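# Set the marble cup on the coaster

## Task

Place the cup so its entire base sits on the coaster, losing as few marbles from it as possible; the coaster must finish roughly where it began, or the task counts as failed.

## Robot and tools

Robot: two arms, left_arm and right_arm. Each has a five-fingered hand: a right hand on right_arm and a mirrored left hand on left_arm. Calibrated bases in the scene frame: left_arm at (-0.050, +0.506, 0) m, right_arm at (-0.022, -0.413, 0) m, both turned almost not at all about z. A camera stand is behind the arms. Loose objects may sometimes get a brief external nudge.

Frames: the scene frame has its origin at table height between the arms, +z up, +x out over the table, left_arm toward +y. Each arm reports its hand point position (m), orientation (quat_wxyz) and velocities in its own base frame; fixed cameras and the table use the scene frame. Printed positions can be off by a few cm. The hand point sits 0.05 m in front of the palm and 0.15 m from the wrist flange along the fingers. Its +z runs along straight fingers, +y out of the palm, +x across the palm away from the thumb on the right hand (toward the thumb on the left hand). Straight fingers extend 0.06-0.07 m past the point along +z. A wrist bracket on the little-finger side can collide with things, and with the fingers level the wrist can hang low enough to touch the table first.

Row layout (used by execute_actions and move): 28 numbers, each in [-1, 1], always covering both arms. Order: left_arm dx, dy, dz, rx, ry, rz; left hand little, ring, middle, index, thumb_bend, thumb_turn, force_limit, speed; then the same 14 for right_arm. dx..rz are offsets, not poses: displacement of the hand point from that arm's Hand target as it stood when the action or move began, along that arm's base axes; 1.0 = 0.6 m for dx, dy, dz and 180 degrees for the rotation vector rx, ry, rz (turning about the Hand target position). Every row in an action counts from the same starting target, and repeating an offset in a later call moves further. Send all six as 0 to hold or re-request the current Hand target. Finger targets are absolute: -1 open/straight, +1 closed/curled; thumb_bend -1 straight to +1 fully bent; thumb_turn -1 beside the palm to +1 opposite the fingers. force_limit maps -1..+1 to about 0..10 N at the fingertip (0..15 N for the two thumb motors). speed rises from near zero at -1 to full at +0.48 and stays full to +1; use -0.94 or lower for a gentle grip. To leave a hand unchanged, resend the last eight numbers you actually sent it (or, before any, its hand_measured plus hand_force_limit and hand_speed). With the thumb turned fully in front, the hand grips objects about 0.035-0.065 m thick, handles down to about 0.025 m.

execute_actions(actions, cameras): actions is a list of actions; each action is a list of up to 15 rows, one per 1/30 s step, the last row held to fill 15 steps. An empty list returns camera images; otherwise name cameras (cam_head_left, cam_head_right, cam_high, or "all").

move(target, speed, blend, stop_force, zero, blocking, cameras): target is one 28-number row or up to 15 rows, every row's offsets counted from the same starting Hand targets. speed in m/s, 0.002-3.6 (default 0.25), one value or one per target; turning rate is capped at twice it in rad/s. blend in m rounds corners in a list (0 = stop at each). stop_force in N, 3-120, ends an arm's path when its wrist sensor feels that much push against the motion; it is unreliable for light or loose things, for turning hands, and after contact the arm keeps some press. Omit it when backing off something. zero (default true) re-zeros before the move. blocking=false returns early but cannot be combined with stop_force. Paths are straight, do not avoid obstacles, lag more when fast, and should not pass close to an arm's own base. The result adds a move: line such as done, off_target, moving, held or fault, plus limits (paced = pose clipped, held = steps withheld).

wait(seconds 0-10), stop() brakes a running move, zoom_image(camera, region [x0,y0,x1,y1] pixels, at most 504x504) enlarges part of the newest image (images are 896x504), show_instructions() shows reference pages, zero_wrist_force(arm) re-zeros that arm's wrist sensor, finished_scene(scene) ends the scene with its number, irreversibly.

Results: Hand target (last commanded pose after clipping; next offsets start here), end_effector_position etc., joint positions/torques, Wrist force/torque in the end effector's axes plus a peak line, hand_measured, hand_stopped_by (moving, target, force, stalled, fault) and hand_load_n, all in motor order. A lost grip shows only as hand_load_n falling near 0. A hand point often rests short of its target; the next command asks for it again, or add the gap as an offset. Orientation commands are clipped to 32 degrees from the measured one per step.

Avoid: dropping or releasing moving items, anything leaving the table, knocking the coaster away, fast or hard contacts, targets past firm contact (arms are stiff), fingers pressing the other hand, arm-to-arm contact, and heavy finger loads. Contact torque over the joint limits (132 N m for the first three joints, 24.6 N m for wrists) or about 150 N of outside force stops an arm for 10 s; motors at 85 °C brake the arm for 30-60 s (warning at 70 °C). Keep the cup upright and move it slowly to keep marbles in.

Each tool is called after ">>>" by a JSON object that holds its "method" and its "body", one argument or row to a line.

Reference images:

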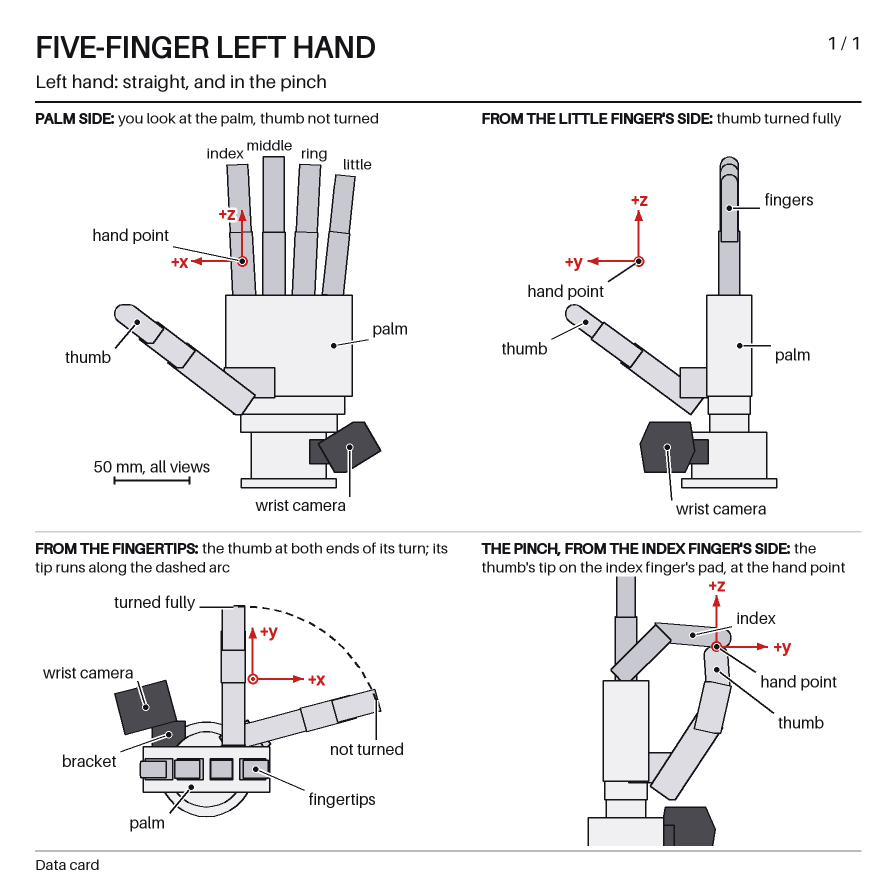

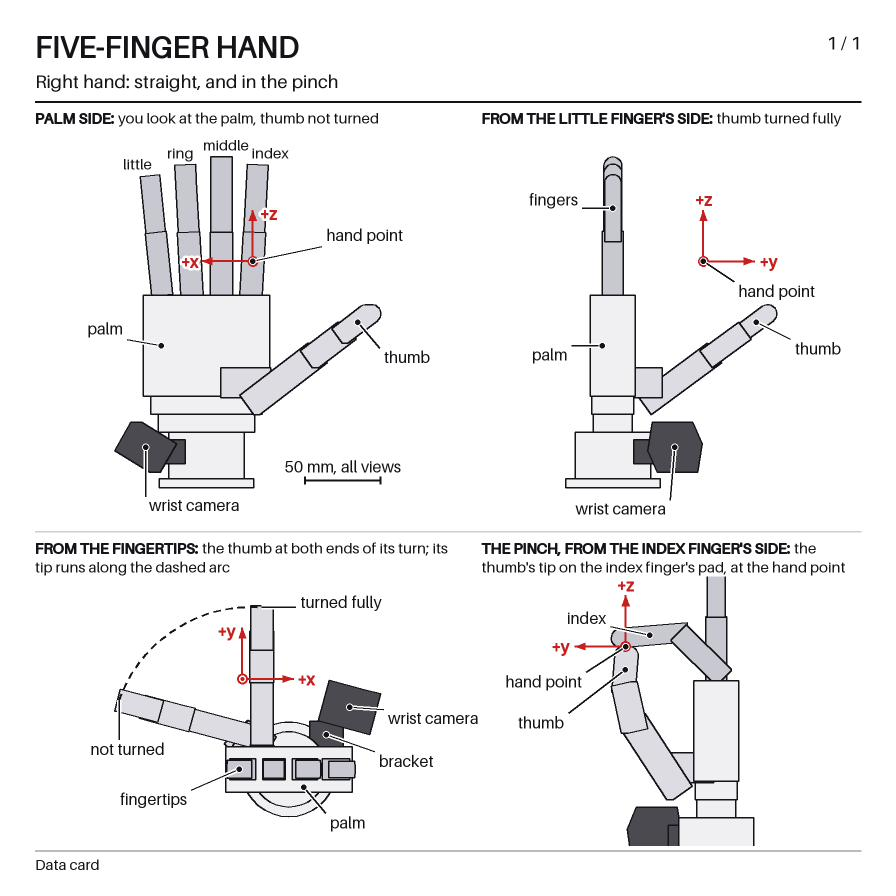

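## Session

>>> {"method": "execute_actions", "body": {
  "actions": []
}}

Scene clock: 0.00 s.
left_arm: end_effector_position=(+0.0982, +0.0032, +0.1280) hand_measured=(-1.000, -1.000, -1.000, -1.000, -1.000, -1.000) hand_load_n=(+0.0, +0.0, +0.0, +0.0, +0.0, -0.5) hand_stopped_by=(target, target, target, target, target, target) hand_force_limit=0.00 hand_speed=-0.80 end_effector_quat_wxyz=(-0.113, +0.814, -0.373, -0.430) | right_arm: end_effector_position=(+0.0751, +0.2887, +0.2180) hand_measured=(-1.000, -1.000, -1.000, -1.000, -1.000, -1.000) hand_load_n=(+0.0, +0.0, +0.0, +0.0, +0.0, +0.0) hand_stopped_by=(target, target, target, target, target, target) hand_force_limit=0.00 hand_speed=-0.80 end_effector_quat_wxyz=(-0.149, +0.212, +0.752, -0.607)
Joint positions: left_arm=[3.39 -1.883 -2.273 1.922 -2.266 2.43] | right_arm=[1.01 -0.935 1.698 2.157 1.615 0.023]
Joint velocities: within noise
Joint torques (N m): no reading
Motor temperatures (°C): left_arm=[33 38 37 40 36 40] | right_arm=[35 33 36 49 44 41]
Wrist force (N): no reading
Wrist torque (N m): no reading
Wrist force, peak (N): no reading
Hand target: left_arm +0.0982, +0.0032, +0.1280; -0.113, +0.814, -0.373, -0.430 | right_arm +0.0751, +0.2887, +0.2180; -0.149, +0.212, +0.752, -0.607

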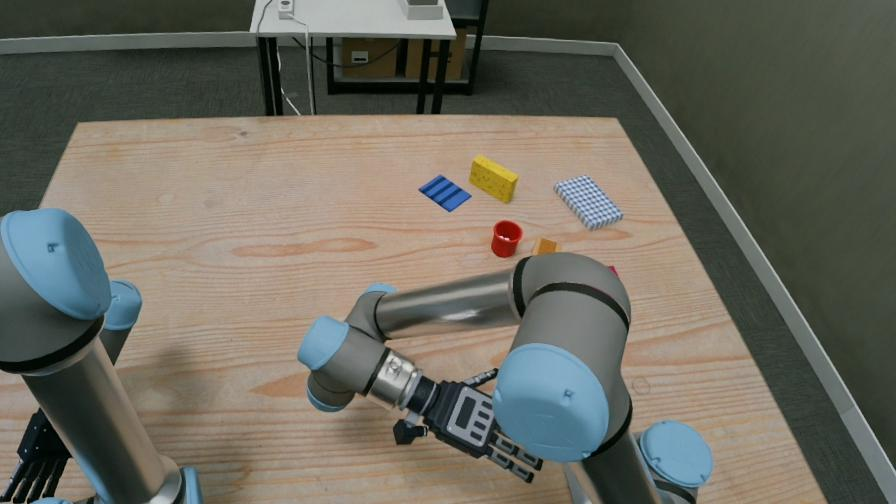

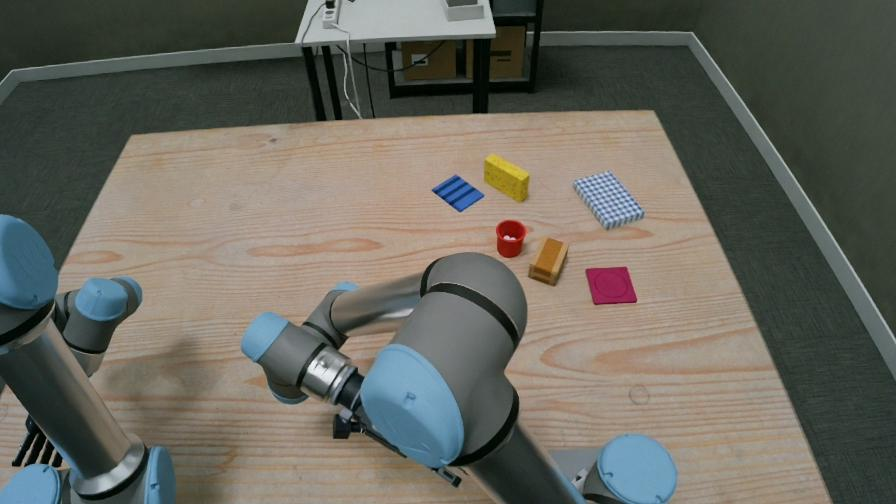

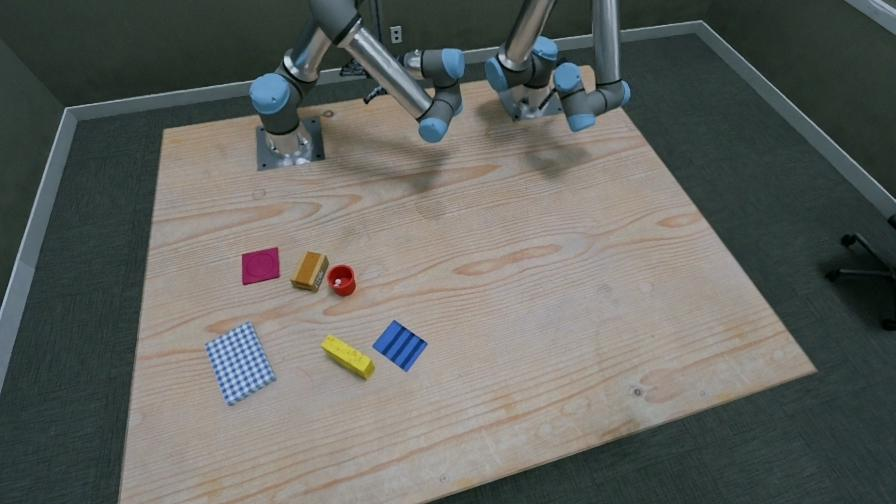

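>>> {"method": "zoom_image", "body": {
  "camera": "cam_high",
  "region": [230, 235, 390, 315]
}}

>>> {"method": "zoom_image", "body": {
  "camera": "cam_head_left",
  "region": [470, 200, 630, 280]
}}

>>> {"method": "zoom_image", "body": {
  "camera": "cam_head_right",
  "region": [480, 210, 640, 310]
}}

Scaled by 3.150 from the camera's 896x504 image, which has a finer 1280x720 frame.

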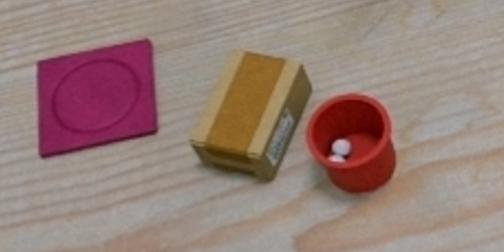

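Scaled by 3.150 from the camera's 896x504 image, which has a finer 1280x720 frame.

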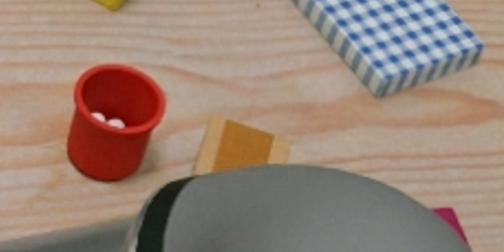

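Scaled by 3.150 from the camera's 896x504 image, which has a finer 1280x720 frame.

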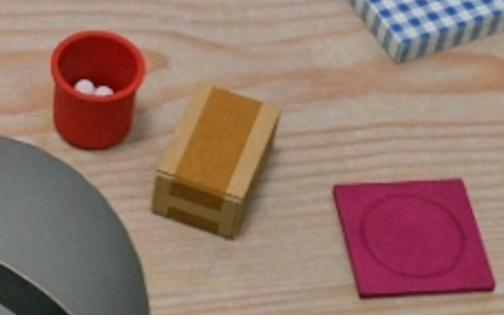

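>>> {"method": "move", "body": {
  "target": [0,0,0,0,0,0,-1,-1,-1,-1,-1,-1,0,-0.8,0.8527,-0.4283,0.0533,0.4305,-0.2553,-0.5805,-1,-1,-1,-1,-1,1,-0.2,0],
  "speed": 0.35,
  "cameras": ["cam_high","cam_head_left"]
}}

>>> {"method": "zoom_image", "body": {
  "camera": "cam_head_left",
  "region": [470, 200, 630, 300]
}}

Scene clock: 13.33 s.
left_arm: end_effector_position=(+0.0982, +0.0032, +0.1280) hand_measured=(-1.000, -1.000, -1.000, -1.000, -1.000, -1.000) hand_load_n=(+0.0, +0.0, +0.0, +0.0, +0.0, +0.0) hand_stopped_by=(target, target, target, target, target, target) hand_force_limit=0.00 hand_speed=-0.80 end_effector_quat_wxyz=(-0.113, +0.814, -0.373, -0.430) | right_arm: end_effector_position=(+0.5867, +0.0317, +0.2499) hand_measured=(-1.000, -1.000, -1.000, -1.000, -1.000, +1.000) hand_load_n=(+0.0, +0.0, +0.0, +0.0, +0.0, +0.5) hand_stopped_by=(target, target, target, target, target, target) hand_force_limit=-0.20 hand_speed=0.00 end_effector_quat_wxyz=(-0.360, +0.718, +0.485, +0.348)
Joint positions: left_arm=[3.39 -1.883 -2.273 1.922 -2.266 2.43] | right_arm=[-0.551 -0.992 1.413 1.718 0.634 -0.462]
Joint torques (N m): left_arm=[0.44 24.02 8.07 -2.79 -0.7 -0.06] | right_arm=[3.67 -56.51 -4.18 4.32 -2.09 -1.35]
Wrist force (N): left_arm=[0.1 0.3 -0.3] | right_arm=[-1.2 -0.8 1.1]
Wrist torque (N m): left_arm=[0.05 -0.03 0.01] | right_arm=[-0.02 -0.08 -0.22]
Wrist force, peak (N): left_arm=[-0.1 0.4 -0.2] | right_arm=[-1.4 -0.8 1.3]
Hand target: left_arm +0.0982, +0.0032, +0.1280; -0.113, +0.814, -0.373, -0.430 | right_arm +0.5867, +0.0317, +0.2500; -0.360, +0.718, +0.485, +0.348
Off the commanded pose: left_arm 0.000 m, 0 deg | right_arm 0.000 m, 0 deg.
move: done
Images, in order (width x height): cam_head_left 896x504, cam_high 896x504.

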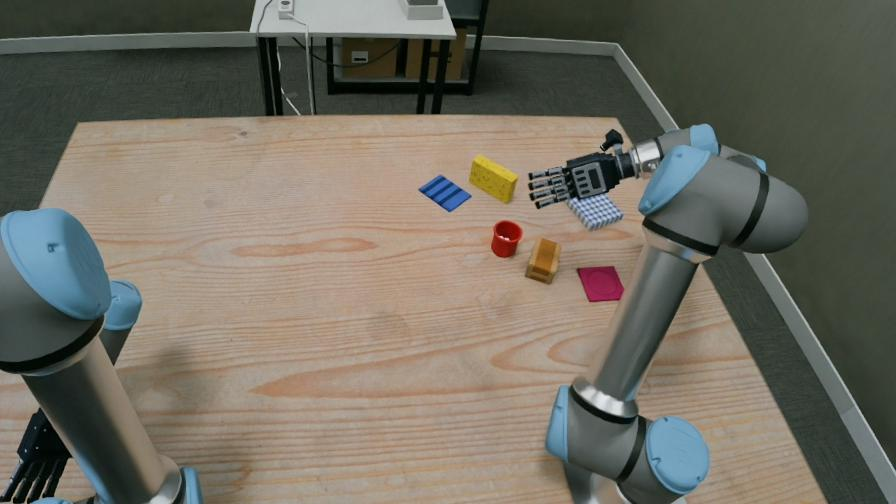

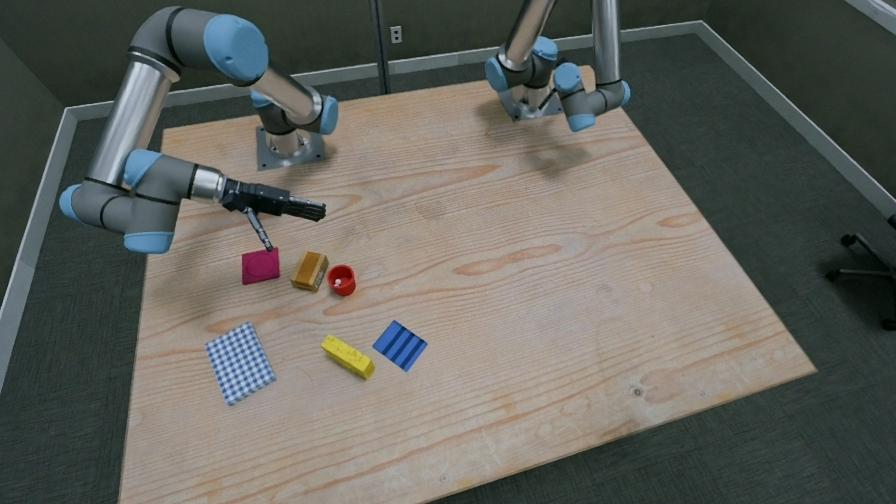

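Scaled by 3.150 from the camera's 896x504 image, which has a finer 1280x720 frame.

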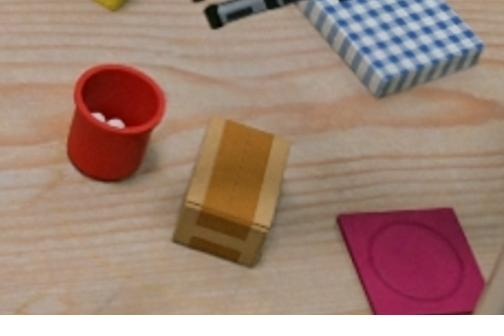

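>>> {"method": "move", "body": {
  "target": [0,0,0,0,0,0,-1,-1,-1,-1,-1,-1,0,-0.8,0,0,-0.2792,0,0,0,-1,-1,-1,-1,-1,1,-0.2,0],
  "speed": 0.2,
  "cameras": ["cam_high","cam_head_left"]
}}

>>> {"method": "zoom_image", "body": {
  "camera": "cam_high",
  "region": [230, 235, 390, 315]
}}

>>> {"method": "zoom_image", "body": {
  "camera": "cam_head_left",
  "region": [470, 200, 630, 300]
}}

Scene clock: 17.13 s.
left_arm: end_effector_position=(+0.0982, +0.0032, +0.1280) hand_measured=(-1.000, -1.000, -1.000, -1.000, -1.000, -1.000) hand_load_n=(+0.0, +0.0, +0.0, +0.0, +0.0, +0.0) hand_stopped_by=(target, target, target, target, target, target) hand_force_limit=0.00 hand_speed=-0.80 end_effector_quat_wxyz=(-0.113, +0.814, -0.373, -0.430) | right_arm: end_effector_position=(+0.5867, +0.0317, +0.0825) hand_measured=(-1.000, -1.000, -1.000, -1.000, -1.000, +1.000) hand_load_n=(+0.0, +0.0, +0.0, +0.0, +0.0, +0.0) hand_stopped_by=(target, target, target, target, target, target) hand_force_limit=-0.20 hand_speed=0.00 end_effector_quat_wxyz=(-0.360, +0.718, +0.484, +0.348)
Joint positions: left_arm=[3.39 -1.883 -2.273 1.922 -2.266 2.43] | right_arm=[-0.552 -0.772 1.526 1.385 0.634 -0.462]
Joint torques (N m): left_arm=[0.31 24.16 8.64 -2.87 -0.65 -0.03] | right_arm=[6.66 -52.52 -21.55 2.5 -1.31 -0.05]
Wrist force (N): left_arm=[0.1 0.0 0.0] | right_arm=[-1.4 -0.7 1.2]
Wrist torque (N m): left_arm=[0.01 -0.02 0.02] | right_arm=[-0.02 -0.05 -0.32]
Wrist force, peak (N): left_arm=[0.4 0.2 -0.1] | right_arm=[-2.7 -0.6 2.1]
Hand target: left_arm +0.0982, +0.0032, +0.1280; -0.113, +0.814, -0.373, -0.430 | right_arm +0.5867, +0.0317, +0.0825; -0.360, +0.718, +0.485, +0.348
Off the commanded pose: left_arm 0.000 m, 0 deg | right_arm 0.000 m, 0 deg.
move: done
Images, in order (width x height): cam_head_left 896x504, cam_high 896x504.

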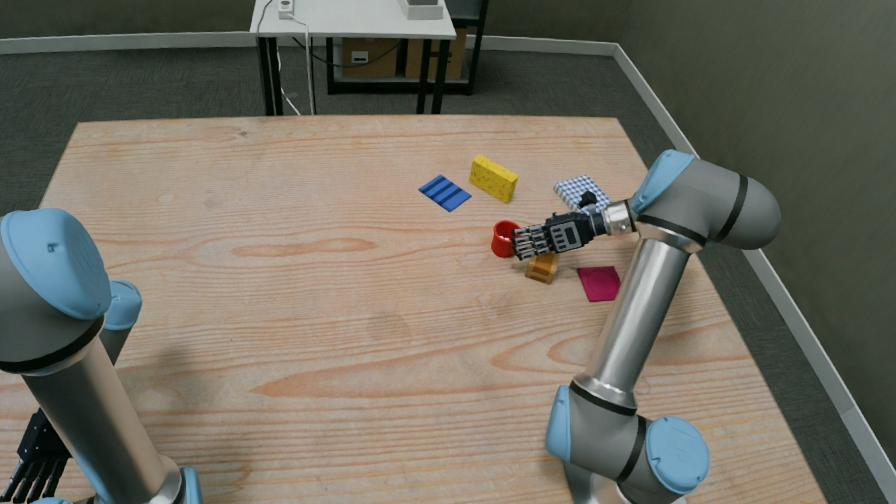

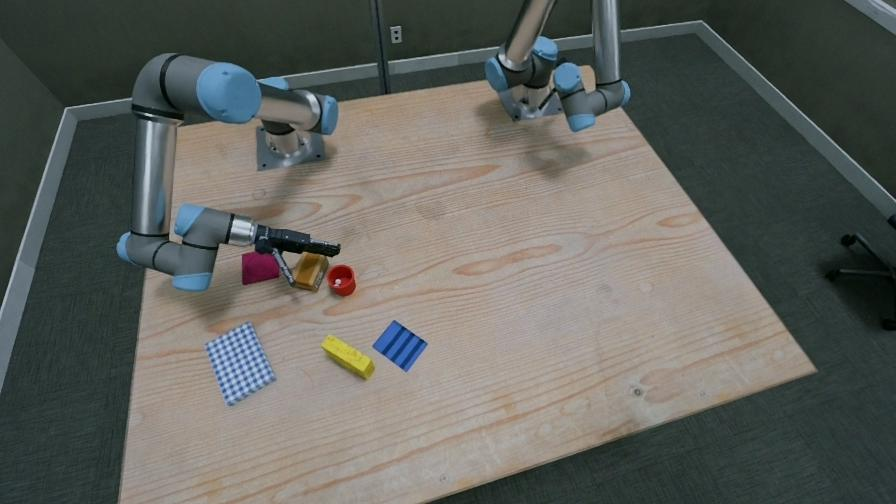

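Scaled by 3.150 from the camera's 896x504 image, which has a finer 1280x720 frame.

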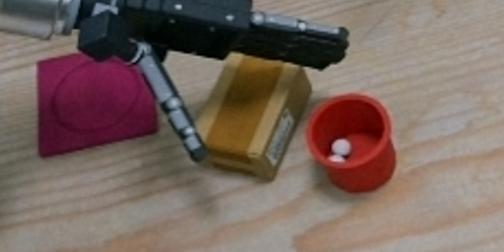

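Scaled by 3.150 from the camera's 896x504 image, which has a finer 1280x720 frame.

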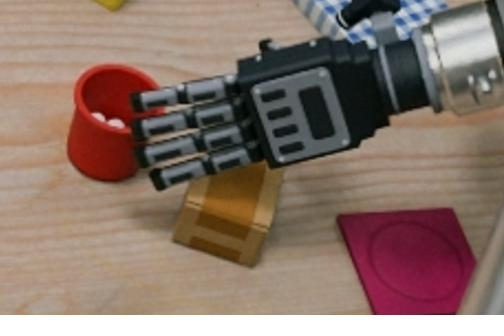

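>>> {"method": "move", "body": {
  "target": [0,0,0,0,0,0,-1,-1,-1,-1,-1,-1,0,-0.8,0.0325,0.1263,-0.075,0,0,0,-1,-1,-1,-1,-1,1,-0.2,0],
  "speed": 0.08,
  "stop_force": 6,
  "cameras": ["cam_high","cam_head_left"]
}}

>>> {"method": "zoom_image", "body": {
  "camera": "cam_high",
  "region": [230, 235, 390, 315]
}}

>>> {"method": "zoom_image", "body": {
  "camera": "cam_head_left",
  "region": [470, 200, 630, 300]
}}

Scene clock: 20.07 s.
left_arm: end_effector_position=(+0.0982, +0.0032, +0.1280) hand_measured=(-1.000, -1.000, -1.000, -1.000, -1.000, -1.000) hand_load_n=(+0.0, +0.0, +0.0, +0.0, +0.0, +0.0) hand_stopped_by=(target, target, target, target, target, target) hand_force_limit=0.00 hand_speed=-0.80 end_effector_quat_wxyz=(-0.113, +0.814, -0.373, -0.430) | right_arm: end_effector_position=(+0.6062, +0.1075, +0.0375) hand_measured=(-1.000, -1.000, -1.000, -1.000, -1.000, +1.000) hand_load_n=(+0.0, +0.0, +0.0, +0.0, +0.0, +0.5) hand_stopped_by=(target, target, target, target, target, target) hand_force_limit=-0.20 hand_speed=0.00 end_effector_quat_wxyz=(-0.360, +0.718, +0.485, +0.348)
Joint positions: left_arm=[3.39 -1.883 -2.273 1.922 -2.266 2.43] | right_arm=[-0.401 -0.708 1.488 1.163 0.565 -0.224]
Joint torques (N m): left_arm=[0.52 23.81 8.87 -3.05 -0.73 0.01] | right_arm=[-8.53 -60.74 -0.81 2.18 0.32 1.3]
Wrist force (N): left_arm=[-0.3 0.3 -0.1] | right_arm=[-1.1 -0.9 1.1]
Wrist torque (N m): left_arm=[0.04 0.03 -0.02] | right_arm=[-0.05 -0.10 -0.08]
Wrist force, peak (N): left_arm=[0.2 0.4 -0.1] | right_arm=[-1.1 -0.8 1.9]
Hand target: left_arm +0.0982, +0.0032, +0.1280; -0.113, +0.814, -0.373, -0.430 | right_arm +0.6062, +0.1075, +0.0375; -0.360, +0.718, +0.485, +0.348
Off the commanded pose: left_arm 0.000 m, 0 deg | right_arm 0.000 m, 0 deg.
move: done
Images, in order (width x height): cam_head_left 896x504, cam_high 896x504.

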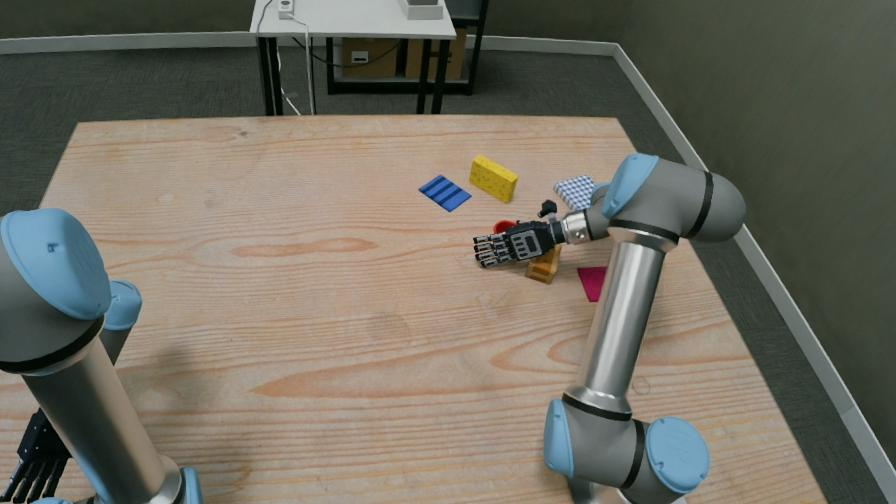

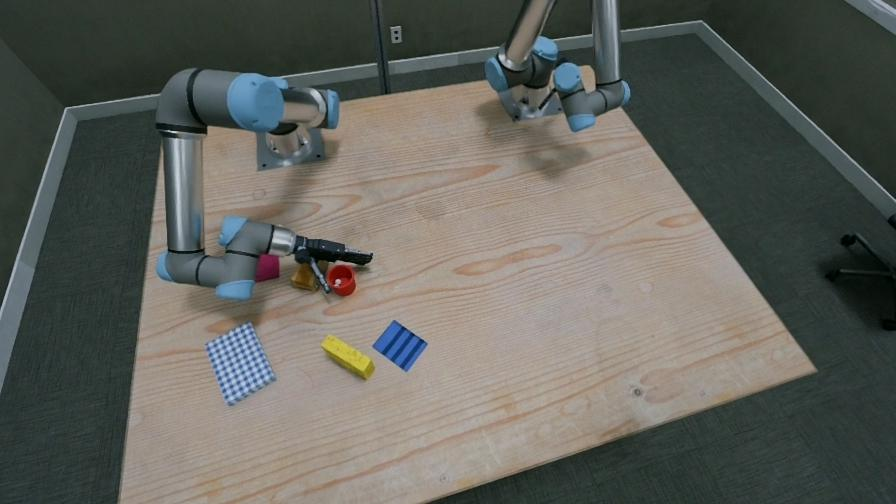

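Scaled by 3.150 from the camera's 896x504 image, which has a finer 1280x720 frame.

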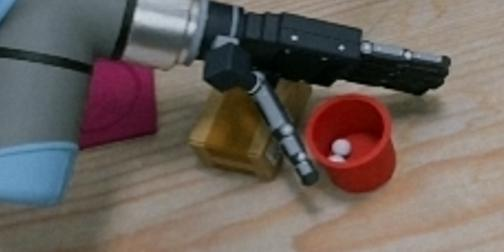

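Scaled by 3.150 from the camera's 896x504 image, which has a finer 1280x720 frame.

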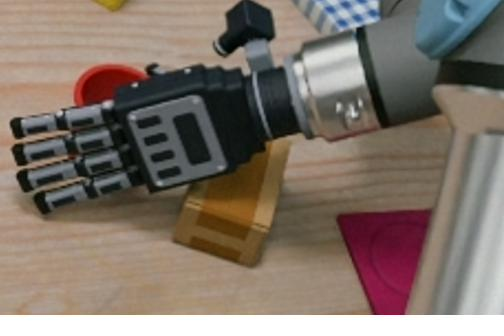

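>>> {"method": "move", "body": {
  "target": [0,0,0,0,0,0,-1,-1,-1,-1,-1,-1,0,-0.8,0,0,0,0,0,0,-1,0.3,0.3,0.3,0.3,1,-0.4,-0.85]
}}

>>> {"method": "move", "body": {
  "target": [0,0,0,0,0,0,-1,-1,-1,-1,-1,-1,0,-0.8,0,0,0,0,0,0,-1,0.3,0.35,0.35,0.3,1,-0.2,-0.9],
  "cameras": ["cam_high","cam_head_left"]
}}

>>> {"method": "zoom_image", "body": {
  "camera": "cam_high",
  "region": [230, 235, 390, 315]
}}

>>> {"method": "zoom_image", "body": {
  "camera": "cam_head_left",
  "region": [470, 200, 630, 300]
}}

Scene clock: 22.93 s.
left_arm: end_effector_position=(+0.0982, +0.0032, +0.1280) hand_measured=(-1.000, -1.000, -1.000, -1.000, -1.000, -1.000) hand_load_n=(+0.0, +0.0, +0.0, +0.0, +0.0, +0.0) hand_stopped_by=(target, target, target, target, target, target) hand_force_limit=0.00 hand_speed=-0.80 end_effector_quat_wxyz=(-0.113, +0.814, -0.373, -0.430) | right_arm: end_effector_position=(+0.6062, +0.1075, +0.0375) hand_measured=(-1.000, -0.224, -0.266, -0.334, -0.654, +1.000) hand_load_n=(+0.0, +5.0, +1.5, +1.5, +9.5, +3.5) hand_stopped_by=(target, force, force, force, force, target) hand_force_limit=-0.40 hand_speed=-0.85 end_effector_quat_wxyz=(-0.360, +0.718, +0.485, +0.348)
Joint positions: left_arm=[3.39 -1.883 -2.273 1.922 -2.266 2.43] | right_arm=[-0.401 -0.708 1.488 1.163 0.565 -0.224]
Joint torques (N m): left_arm=[0.36 24.55 8.78 -3.12 -0.61 0.02] | right_arm=[-7.54 -59.86 -3.61 0.13 -0.03 1.22]
Wrist force (N): left_arm=[0.0 0.1 0.0] | right_arm=[-1.6 -0.6 1.6]
Wrist torque (N m): left_arm=[0.02 -0.01 0.00] | right_arm=[-0.04 -0.10 -0.07]
Wrist force, peak (N): left_arm=[-0.3 0.3 -0.2] | right_arm=[-1.7 -0.8 1.6]
Hand target: left_arm +0.0982, +0.0032, +0.1280; -0.113, +0.814, -0.373, -0.430 | right_arm +0.6062, +0.1075, +0.0375; -0.360, +0.718, +0.485, +0.348
Off the commanded pose: left_arm 0.000 m, 0 deg | right_arm 0.000 m, 0 deg.
move: done

Scene clock: 23.43 s.
left_arm: end_effector_position=(+0.0982, +0.0032, +0.1280) hand_measured=(-1.000, -1.000, -1.000, -1.000, -1.000, -1.000) hand_load_n=(+0.0, +0.0, +0.0, +0.0, +0.0, +0.0) hand_stopped_by=(target, target, target, target, target, target) hand_force_limit=0.00 hand_speed=-0.80 end_effector_quat_wxyz=(-0.113, +0.814, -0.373, -0.430) | right_arm: end_effector_position=(+0.6062, +0.1075, +0.0375) hand_measured=(-1.000, -0.224, -0.248, -0.318, -0.656, +1.000) hand_load_n=(+0.0, +2.5, +5.5, +4.5, +13.0, +0.5) hand_stopped_by=(target, force, force, force, force, target) hand_force_limit=-0.20 hand_speed=-0.90 end_effector_quat_wxyz=(-0.360, +0.718, +0.485, +0.348)
Joint positions: left_arm=[3.39 -1.883 -2.273 1.922 -2.266 2.43] | right_arm=[-0.401 -0.708 1.488 1.163 0.565 -0.224]
Joint torques (N m): left_arm=[0.17 24.74 8.61 -3.06 -0.7 0.06] | right_arm=[-7.67 -59.29 -4.33 0.05 0.02 1.32]
Wrist force (N): left_arm=[-0.2 0.0 0.0] | right_arm=[-1.6 -0.9 1.3]
Wrist torque (N m): left_arm=[0.00 0.03 -0.01] | right_arm=[-0.05 -0.09 -0.08]
Wrist force, peak (N): left_arm=[0.0 0.3 -0.2] | right_arm=[-1.9 -0.8 1.5]
Hand target: left_arm +0.0982, +0.0032, +0.1280; -0.113, +0.814, -0.373, -0.430 | right_arm +0.6062, +0.1075, +0.0375; -0.360, +0.718, +0.485, +0.348
Off the commanded pose: left_arm 0.000 m, 0 deg | right_arm 0.000 m, 0 deg.
move: done
Images, in order (width x height): cam_head_left 896x504, cam_high 896x504.

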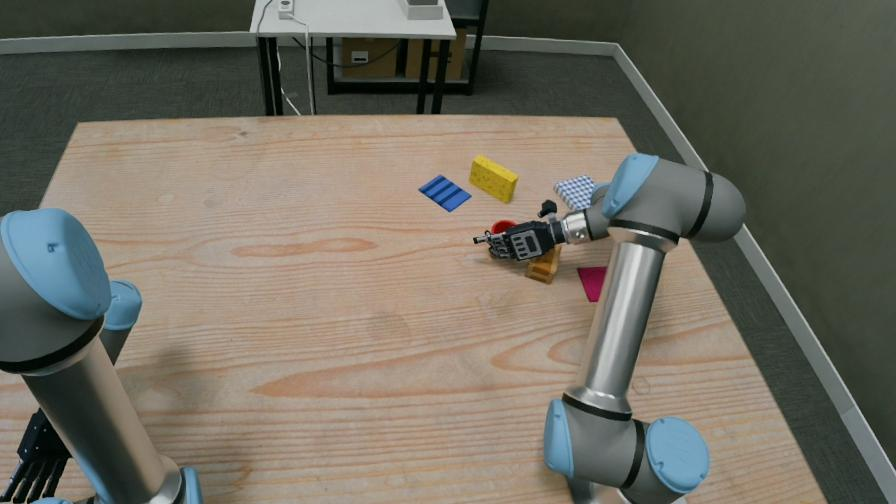

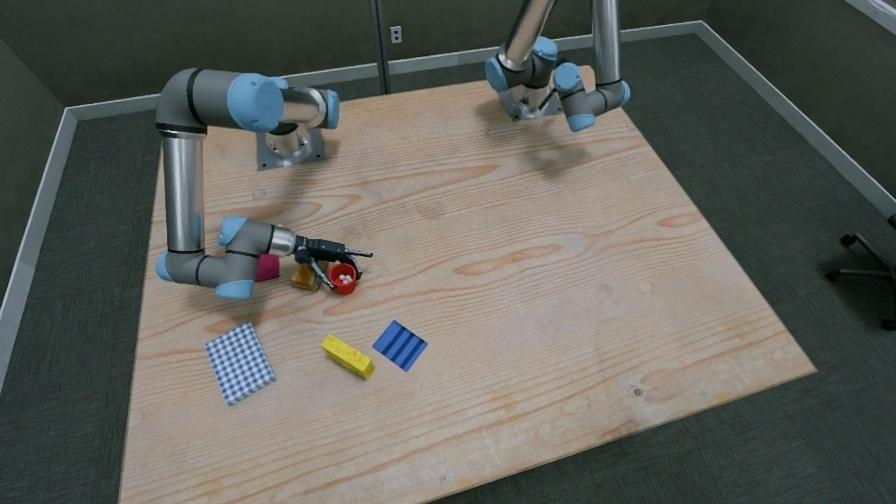

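Scaled by 3.150 from the camera's 896x504 image, which has a finer 1280x720 frame.

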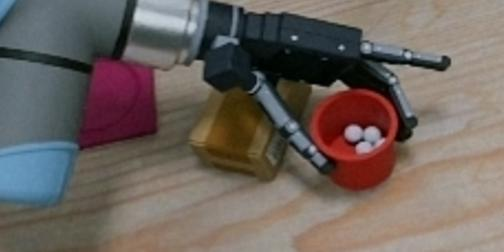

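Scaled by 3.150 from the camera's 896x504 image, which has a finer 1280x720 frame.

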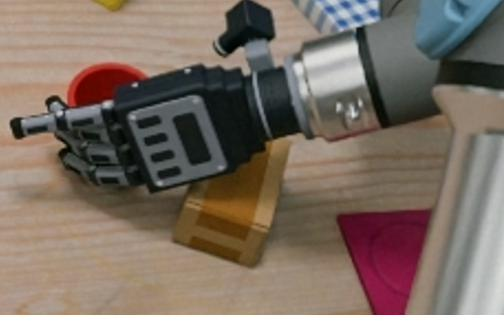

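>>> {"method": "move", "body": {
  "target": [
    [0,0,0,0,0,0,-1,-1,-1,-1,-1,-1,0,-0.8,0,0,0.1833,0,0,0,-1,0.3,0.35,0.35,0.3,1,-0.2,-0.9],
    [0,0,0,0,0,0,-1,-1,-1,-1,-1,-1,0,-0.8,-0.2033,-0.3658,0.1833,0,0,0,-1,0.3,0.35,0.35,0.3,1,-0.2,-0.9],
    [0,0,0,0,0,0,-1,-1,-1,-1,-1,-1,0,-0.8,-0.2033,-0.3658,0.0583,0,0,0,-1,0.3,0.35,0.35,0.3,1,-0.2,-0.9]
  ],
  "speed": [0.1,0.15,0.1],
  "blend": [0.025,0.025,0],
  "cameras": ["cam_high","cam_head_left"]
}}

>>> {"method": "zoom_image", "body": {
  "camera": "cam_high",
  "region": [180, 225, 340, 305]
}}

>>> {"method": "zoom_image", "body": {
  "camera": "cam_head_left",
  "region": [520, 220, 680, 320]
}}

Scene clock: 28.70 s.
left_arm: end_effector_position=(+0.0982, +0.0032, +0.1280) hand_measured=(-1.000, -1.000, -1.000, -1.000, -1.000, -1.000) hand_load_n=(+0.0, +0.0, +0.0, +0.0, +0.0, +0.0) hand_stopped_by=(target, target, target, target, target, target) hand_force_limit=0.00 hand_speed=-0.80 end_effector_quat_wxyz=(-0.113, +0.814, -0.373, -0.430) | right_arm: end_effector_position=(+0.4842, -0.1119, +0.0724) hand_measured=(-1.000, -0.224, -0.248, -0.318, -0.656, +1.000) hand_load_n=(+0.0, +2.5, +5.5, +4.5, +13.0, +0.5) hand_stopped_by=(target, force, force, force, force, target) hand_force_limit=-0.20 hand_speed=-0.90 end_effector_quat_wxyz=(-0.360, +0.718, +0.484, +0.348)
Joint positions: left_arm=[3.39 -1.883 -2.273 1.922 -2.266 2.43] | right_arm=[-0.91 -0.793 1.69 1.535 0.873 -0.858]
Joint torques (N m): left_arm=[0.11 24.61 9.04 -3.29 -0.66 0.12] | right_arm=[4.75 -55.18 -20.63 4.34 -1.69 1.35]
Wrist force (N): left_arm=[0.1 0.3 0.1] | right_arm=[-2.0 -0.5 1.4]
Wrist torque (N m): left_arm=[0.04 -0.02 0.00] | right_arm=[0.00 -0.01 -0.22]
Wrist force, peak (N): left_arm=[0.1 0.2 -0.4] | right_arm=[-2.9 -0.3 1.9]
Hand target: left_arm +0.0982, +0.0032, +0.1280; -0.113, +0.814, -0.373, -0.430 | right_arm +0.4843, -0.1120, +0.0724; -0.360, +0.718, +0.485, +0.348
Off the commanded pose: left_arm 0.000 m, 0 deg | right_arm 0.000 m, 0 deg.
move: done
Images, in order (width x height): cam_head_left 896x504, cam_high 896x504.

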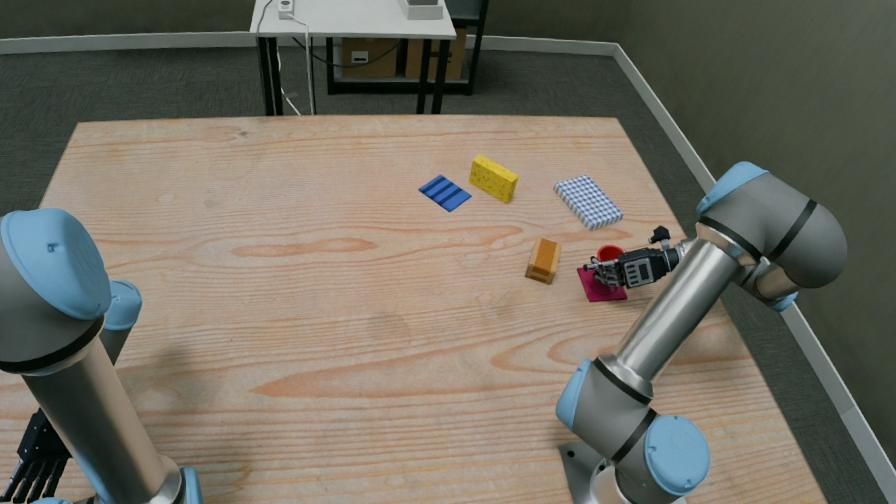

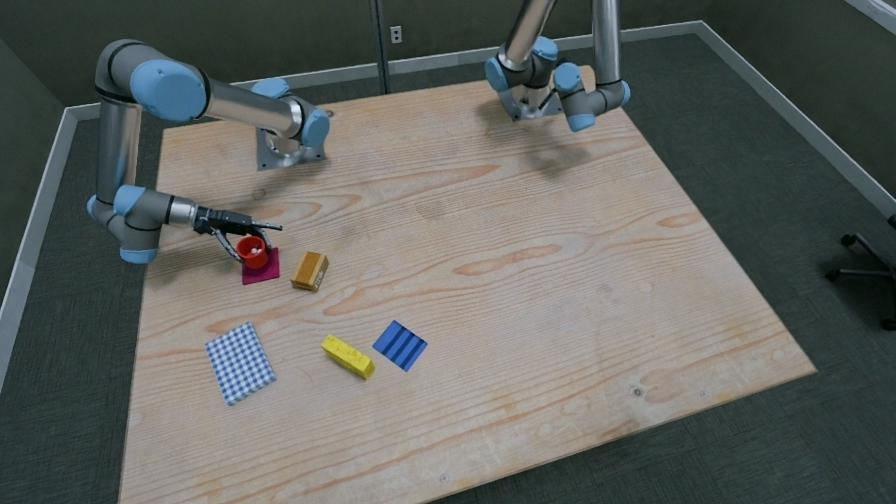

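Scaled by 3.150 from the camera's 896x504 image, which has a finer 1280x720 frame.

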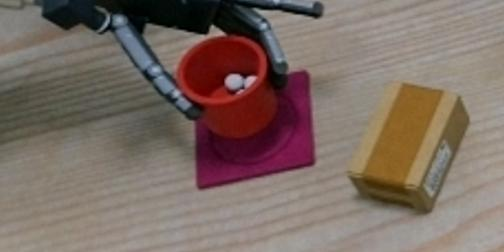

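Scaled by 3.150 from the camera's 896x504 image, which has a finer 1280x720 frame.

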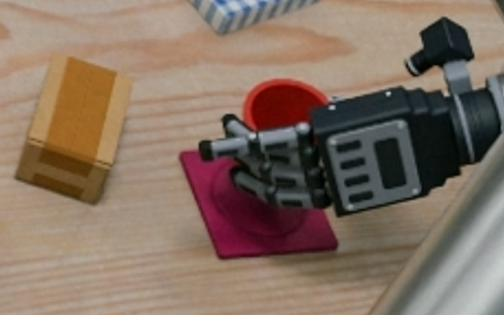

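>>> {"method": "move", "body": {
  "target": [0,0,0,0,0,0,-1,-1,-1,-1,-1,-1,0,-0.8,-0.005,-0.0067,-0.0407,0,0,0,-1,0.3,0.35,0.35,0.3,1,-0.2,-0.9],
  "speed": 0.06
}}

>>> {"method": "move", "body": {
  "target": [0,0,0,0,0,0,-1,-1,-1,-1,-1,-1,0,-0.8,0,0,-0.0155,0,0,0,-1,0.3,0.35,0.35,0.3,1,-0.2,-0.9],
  "speed": 0.015,
  "stop_force": 3,
  "cameras": ["cam_high","cam_head_left"]
}}

>>> {"method": "zoom_image", "body": {
  "camera": "cam_high",
  "region": [180, 225, 340, 305]
}}

>>> {"method": "zoom_image", "body": {
  "camera": "cam_head_left",
  "region": [520, 220, 680, 320]
}}

Scene clock: 30.97 s.
left_arm: end_effector_position=(+0.0982, +0.0032, +0.1280) hand_measured=(-1.000, -1.000, -1.000, -1.000, -1.000, -1.000) hand_load_n=(+0.0, +0.0, +0.0, +0.0, +0.0, +0.0) hand_stopped_by=(target, target, target, target, target, target) hand_force_limit=0.00 hand_speed=-0.80 end_effector_quat_wxyz=(-0.113, +0.814, -0.373, -0.430) | right_arm: end_effector_position=(+0.4812, -0.1160, +0.0479) hand_measured=(-1.000, -0.224, -0.248, -0.318, -0.656, +1.000) hand_load_n=(+0.0, +3.0, +5.5, +4.5, +13.0, +0.5) hand_stopped_by=(target, force, force, force, force, target) hand_force_limit=-0.20 hand_speed=-0.90 end_effector_quat_wxyz=(-0.360, +0.718, +0.485, +0.348) end_effector_velocity=(+0.000, +0.000, +0.003) end_effector_angular_velocity=(+0.000, +0.001, +0.000)
Joint positions: left_arm=[3.39 -1.883 -2.273 1.922 -2.266 2.43] | right_arm=[-0.92 -0.746 1.689 1.495 0.881 -0.867]
Joint velocities: left_arm=[within noise] | right_arm=[0.001 -0.005 0 0.005 0 0.001]
Joint torques (N m): left_arm=[0.62 24.88 9.08 -3.33 -0.68 0.12] | right_arm=[4.34 -57.97 -18.3 4.08 -1.39 1.09]
Wrist force (N): left_arm=[0.0 0.1 -0.1] | right_arm=[-2.2 -0.5 1.4]
Wrist torque (N m): left_arm=[0.02 -0.01 0.00] | right_arm=[0.00 0.01 -0.13]
Wrist force, peak (N): left_arm=[0.2 0.4 -0.2] | right_arm=[-2.7 -0.6 1.5]
Hand target: left_arm +0.0982, +0.0032, +0.1280; -0.113, +0.814, -0.373, -0.430 | right_arm +0.4813, -0.1160, +0.0480; -0.360, +0.718, +0.485, +0.348
Off the commanded pose: left_arm 0.000 m, 0 deg | right_arm 0.000 m, 0 deg.
move: done

Scene clock: 32.23 s.
left_arm: end_effector_position=(+0.0982, +0.0032, +0.1280) hand_measured=(-1.000, -1.000, -1.000, -1.000, -1.000, -1.000) hand_load_n=(+0.0, +0.0, +0.0, +0.0, +0.0, +0.0) hand_stopped_by=(target, target, target, target, target, target) hand_force_limit=0.00 hand_speed=-0.80 end_effector_quat_wxyz=(-0.113, +0.814, -0.373, -0.430) | right_arm: end_effector_position=(+0.4813, -0.1160, +0.0446) hand_measured=(-1.000, -0.224, -0.248, -0.318, -0.656, +1.000) hand_load_n=(+0.0, +2.0, +5.5, +4.5, +13.0, -0.5) hand_stopped_by=(target, force, force, force, force, target) hand_force_limit=-0.20 hand_speed=-0.90 end_effector_quat_wxyz=(-0.360, +0.718, +0.485, +0.348)
Joint positions: left_arm=[3.39 -1.883 -2.273 1.922 -2.266 2.43] | right_arm=[-0.92 -0.74 1.689 1.489 0.881 -0.867]
Joint torques (N m): left_arm=[0.09 24.53 8.88 -3.4 -0.68 0.04] | right_arm=[0.56 -56.51 0.83 4.38 0.93 1.7]
Wrist force (N): left_arm=[0.1 0.0 -0.1] | right_arm=[-0.8 -0.6 0.6]
Wrist torque (N m): left_arm=[0.01 -0.02 0.01] | right_arm=[-0.02 0.06 -0.13]
Wrist force, peak (N): left_arm=[0.4 0.1 -0.1] | right_arm=[5.9 -2.6 -4.0]
Hand target: left_arm +0.0982, +0.0032, +0.1280; -0.113, +0.814, -0.373, -0.430 | right_arm +0.4812, -0.1160, +0.0446; -0.360, +0.718, +0.485, +0.348 (not the last commanded pose)
Off the commanded pose: left_arm 0.000 m, 0 deg | right_arm 0.006 m, 0 deg.
move: contact (right_arm)
Images, in order (width x height): cam_head_left 896x504, cam_high 896x504.

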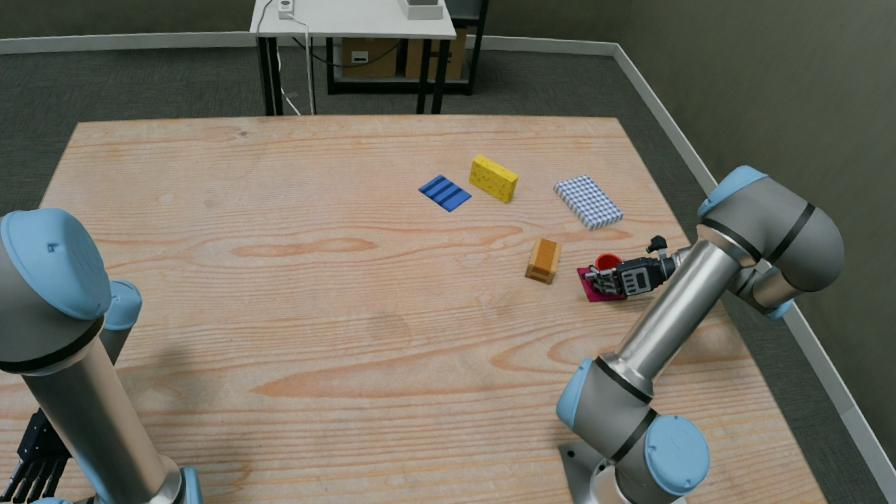

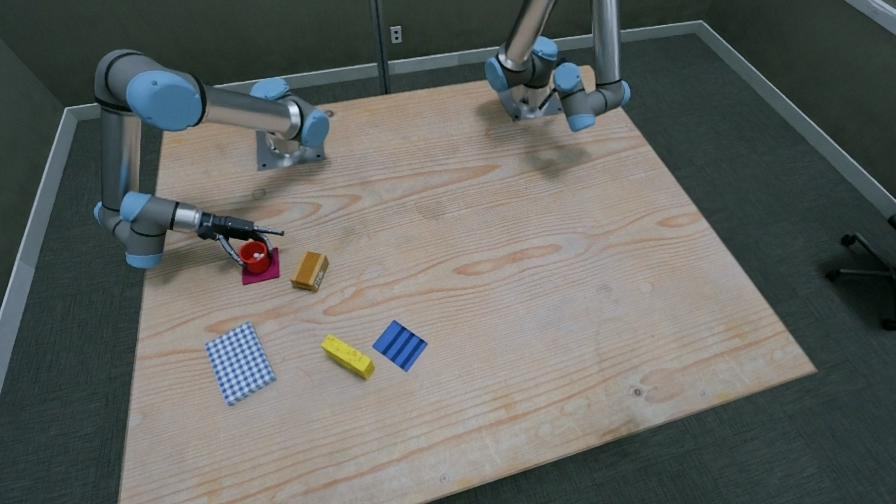

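Scaled by 3.150 from the camera's 896x504 image, which has a finer 1280x720 frame.

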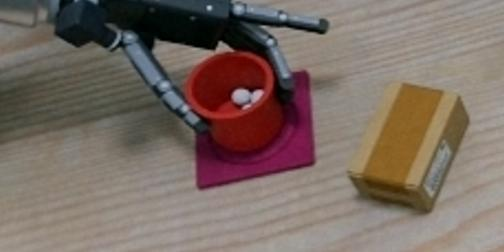

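Scaled by 3.150 from the camera's 896x504 image, which has a finer 1280x720 frame.

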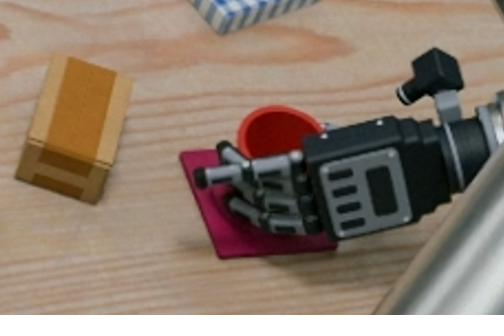

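>>> {"method": "move", "body": {
  "target": [0,0,0,0,0,0,-1,-1,-1,-1,-1,-1,0,-0.8,0,0,0,0,0,0,-1,-1,-1,-1,-1,1,-0.2,-0.7]
}}

>>> {"method": "move", "body": {
  "target": [0,0,0,0,0,0,-1,-1,-1,-1,-1,-1,0,-0.8,0,0,0.17,0,0,0,-1,-1,-1,-1,-1,1,-0.2,-0.7],
  "speed": 0.1,
  "cameras": ["cam_high","cam_head_left"]
}}

>>> {"method": "zoom_image", "body": {
  "camera": "cam_high",
  "region": [180, 225, 340, 305]
}}

>>> {"method": "zoom_image", "body": {
  "camera": "cam_head_left",
  "region": [520, 220, 680, 320]
}}

Scene clock: 34.33 s.
left_arm: end_effector_position=(+0.0982, +0.0032, +0.1280) hand_measured=(-1.000, -1.000, -1.000, -1.000, -1.000, -1.000) hand_load_n=(+0.0, +0.0, +0.0, +0.0, +0.0, +0.0) hand_stopped_by=(target, target, target, target, target, target) hand_force_limit=0.00 hand_speed=-0.80 end_effector_quat_wxyz=(-0.113, +0.814, -0.373, -0.430) | right_arm: end_effector_position=(+0.4812, -0.1160, +0.0446) hand_measured=(-1.000, -1.000, -1.000, -1.000, -1.000, +1.000) hand_load_n=(+0.0, -0.5, +0.0, +0.0, +0.0, +0.5) hand_stopped_by=(target, target, target, target, target, target) hand_force_limit=-0.20 hand_speed=-0.70 end_effector_quat_wxyz=(-0.360, +0.718, +0.485, +0.348)
Joint positions: left_arm=[3.39 -1.883 -2.273 1.922 -2.266 2.43] | right_arm=[-0.92 -0.74 1.689 1.489 0.881 -0.867]
Joint torques (N m): left_arm=[0.16 24.57 9.27 -3.48 -0.74 0.09] | right_arm=[-7.28 -49.15 -1.96 1.95 0.63 0.93]
Wrist force (N): left_arm=[-0.1 0.1 -0.1] | right_arm=[-1.7 -0.5 1.0]
Wrist torque (N m): left_arm=[0.02 0.01 0.00] | right_arm=[0.02 0.01 -0.13]
Wrist force, peak (N): left_arm=[-0.2 0.3 -0.3] | right_arm=[-1.9 -0.4 1.3]
Hand target: left_arm +0.0982, +0.0032, +0.1280; -0.113, +0.814, -0.373, -0.430 | right_arm +0.4812, -0.1160, +0.0446; -0.360, +0.718, +0.485, +0.348
Off the commanded pose: left_arm 0.000 m, 0 deg | right_arm 0.000 m, 0 deg.
move: done

Scene clock: 35.70 s.
left_arm: end_effector_position=(+0.0982, +0.0032, +0.1280) hand_measured=(-1.000, -1.000, -1.000, -1.000, -1.000, -1.000) hand_load_n=(+0.0, +0.0, +0.0, +0.0, +0.0, +0.0) hand_stopped_by=(target, target, target, target, target, target) hand_force_limit=0.00 hand_speed=-0.80 end_effector_quat_wxyz=(-0.113, +0.814, -0.373, -0.430) | right_arm: end_effector_position=(+0.4813, -0.1160, +0.1466) hand_measured=(-1.000, -1.000, -1.000, -1.000, -1.000, +1.000) hand_load_n=(+0.0, +0.0, +0.0, +0.0, +0.0, +0.0) hand_stopped_by=(target, target, target, target, target, target) hand_force_limit=-0.20 hand_speed=-0.70 end_effector_quat_wxyz=(-0.360, +0.718, +0.485, +0.348)
Joint positions: left_arm=[3.39 -1.883 -2.273 1.922 -2.266 2.43] | right_arm=[-0.92 -0.922 1.677 1.682 0.88 -0.867]
Joint torques (N m): left_arm=[0.25 24.9 9.57 -3.49 -0.71 0.14] | right_arm=[-4.08 -26.6 -1.91 -0.16 1.03 -0.84]
Wrist force (N): left_arm=[0.0 0.1 0.0] | right_arm=[-1.6 -0.6 1.2]
Wrist torque (N m): left_arm=[0.02 -0.01 0.00] | right_arm=[0.00 -0.03 -0.13]
Wrist force, peak (N): left_arm=[0.0 0.2 -0.4] | right_arm=[-2.5 -0.2 1.4]
Hand target: left_arm +0.0982, +0.0032, +0.1280; -0.113, +0.814, -0.373, -0.430 | right_arm +0.4812, -0.1160, +0.1466; -0.360, +0.718, +0.485, +0.348
Off the commanded pose: left_arm 0.000 m, 0 deg | right_arm 0.000 m, 0 deg.
move: done
Images, in order (width x height): cam_head_left 896x504, cam_high 896x504.

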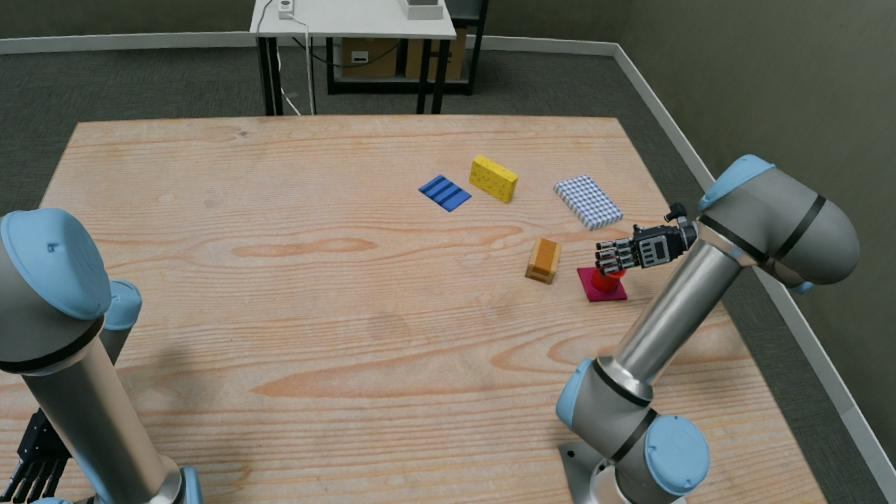

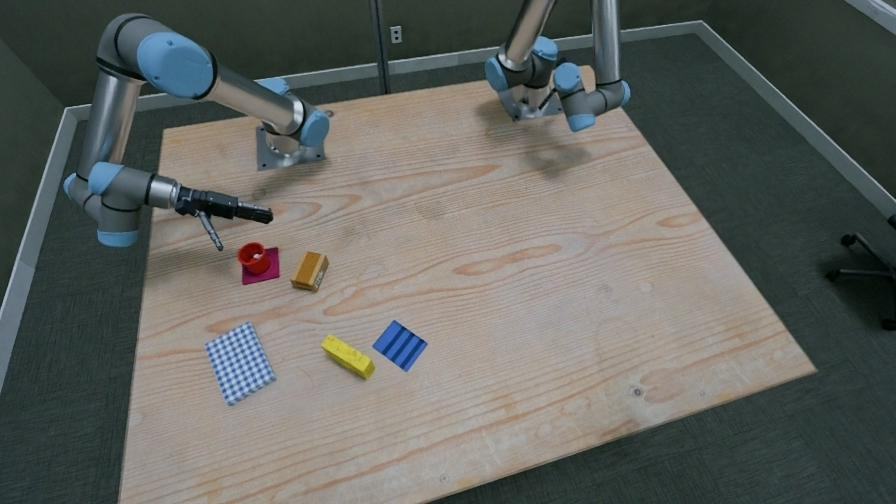

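Scaled by 3.150 from the camera's 896x504 image, which has a finer 1280x720 frame.

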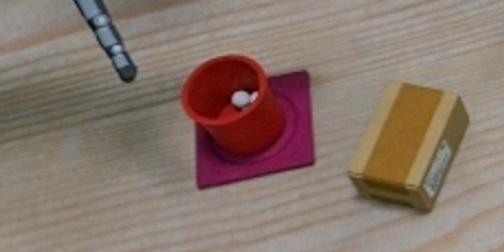

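Scaled by 3.150 from the camera's 896x504 image, which has a finer 1280x720 frame.

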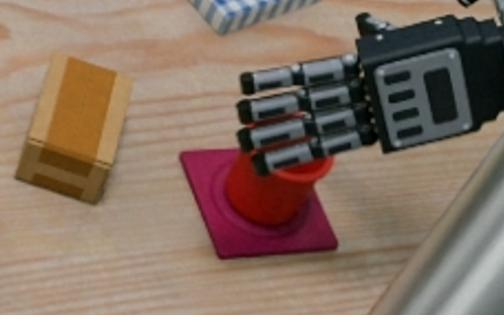

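>>> {"method": "finished_scene", "body": {
  "scene": 3
}}

The scene is finished: the task was done.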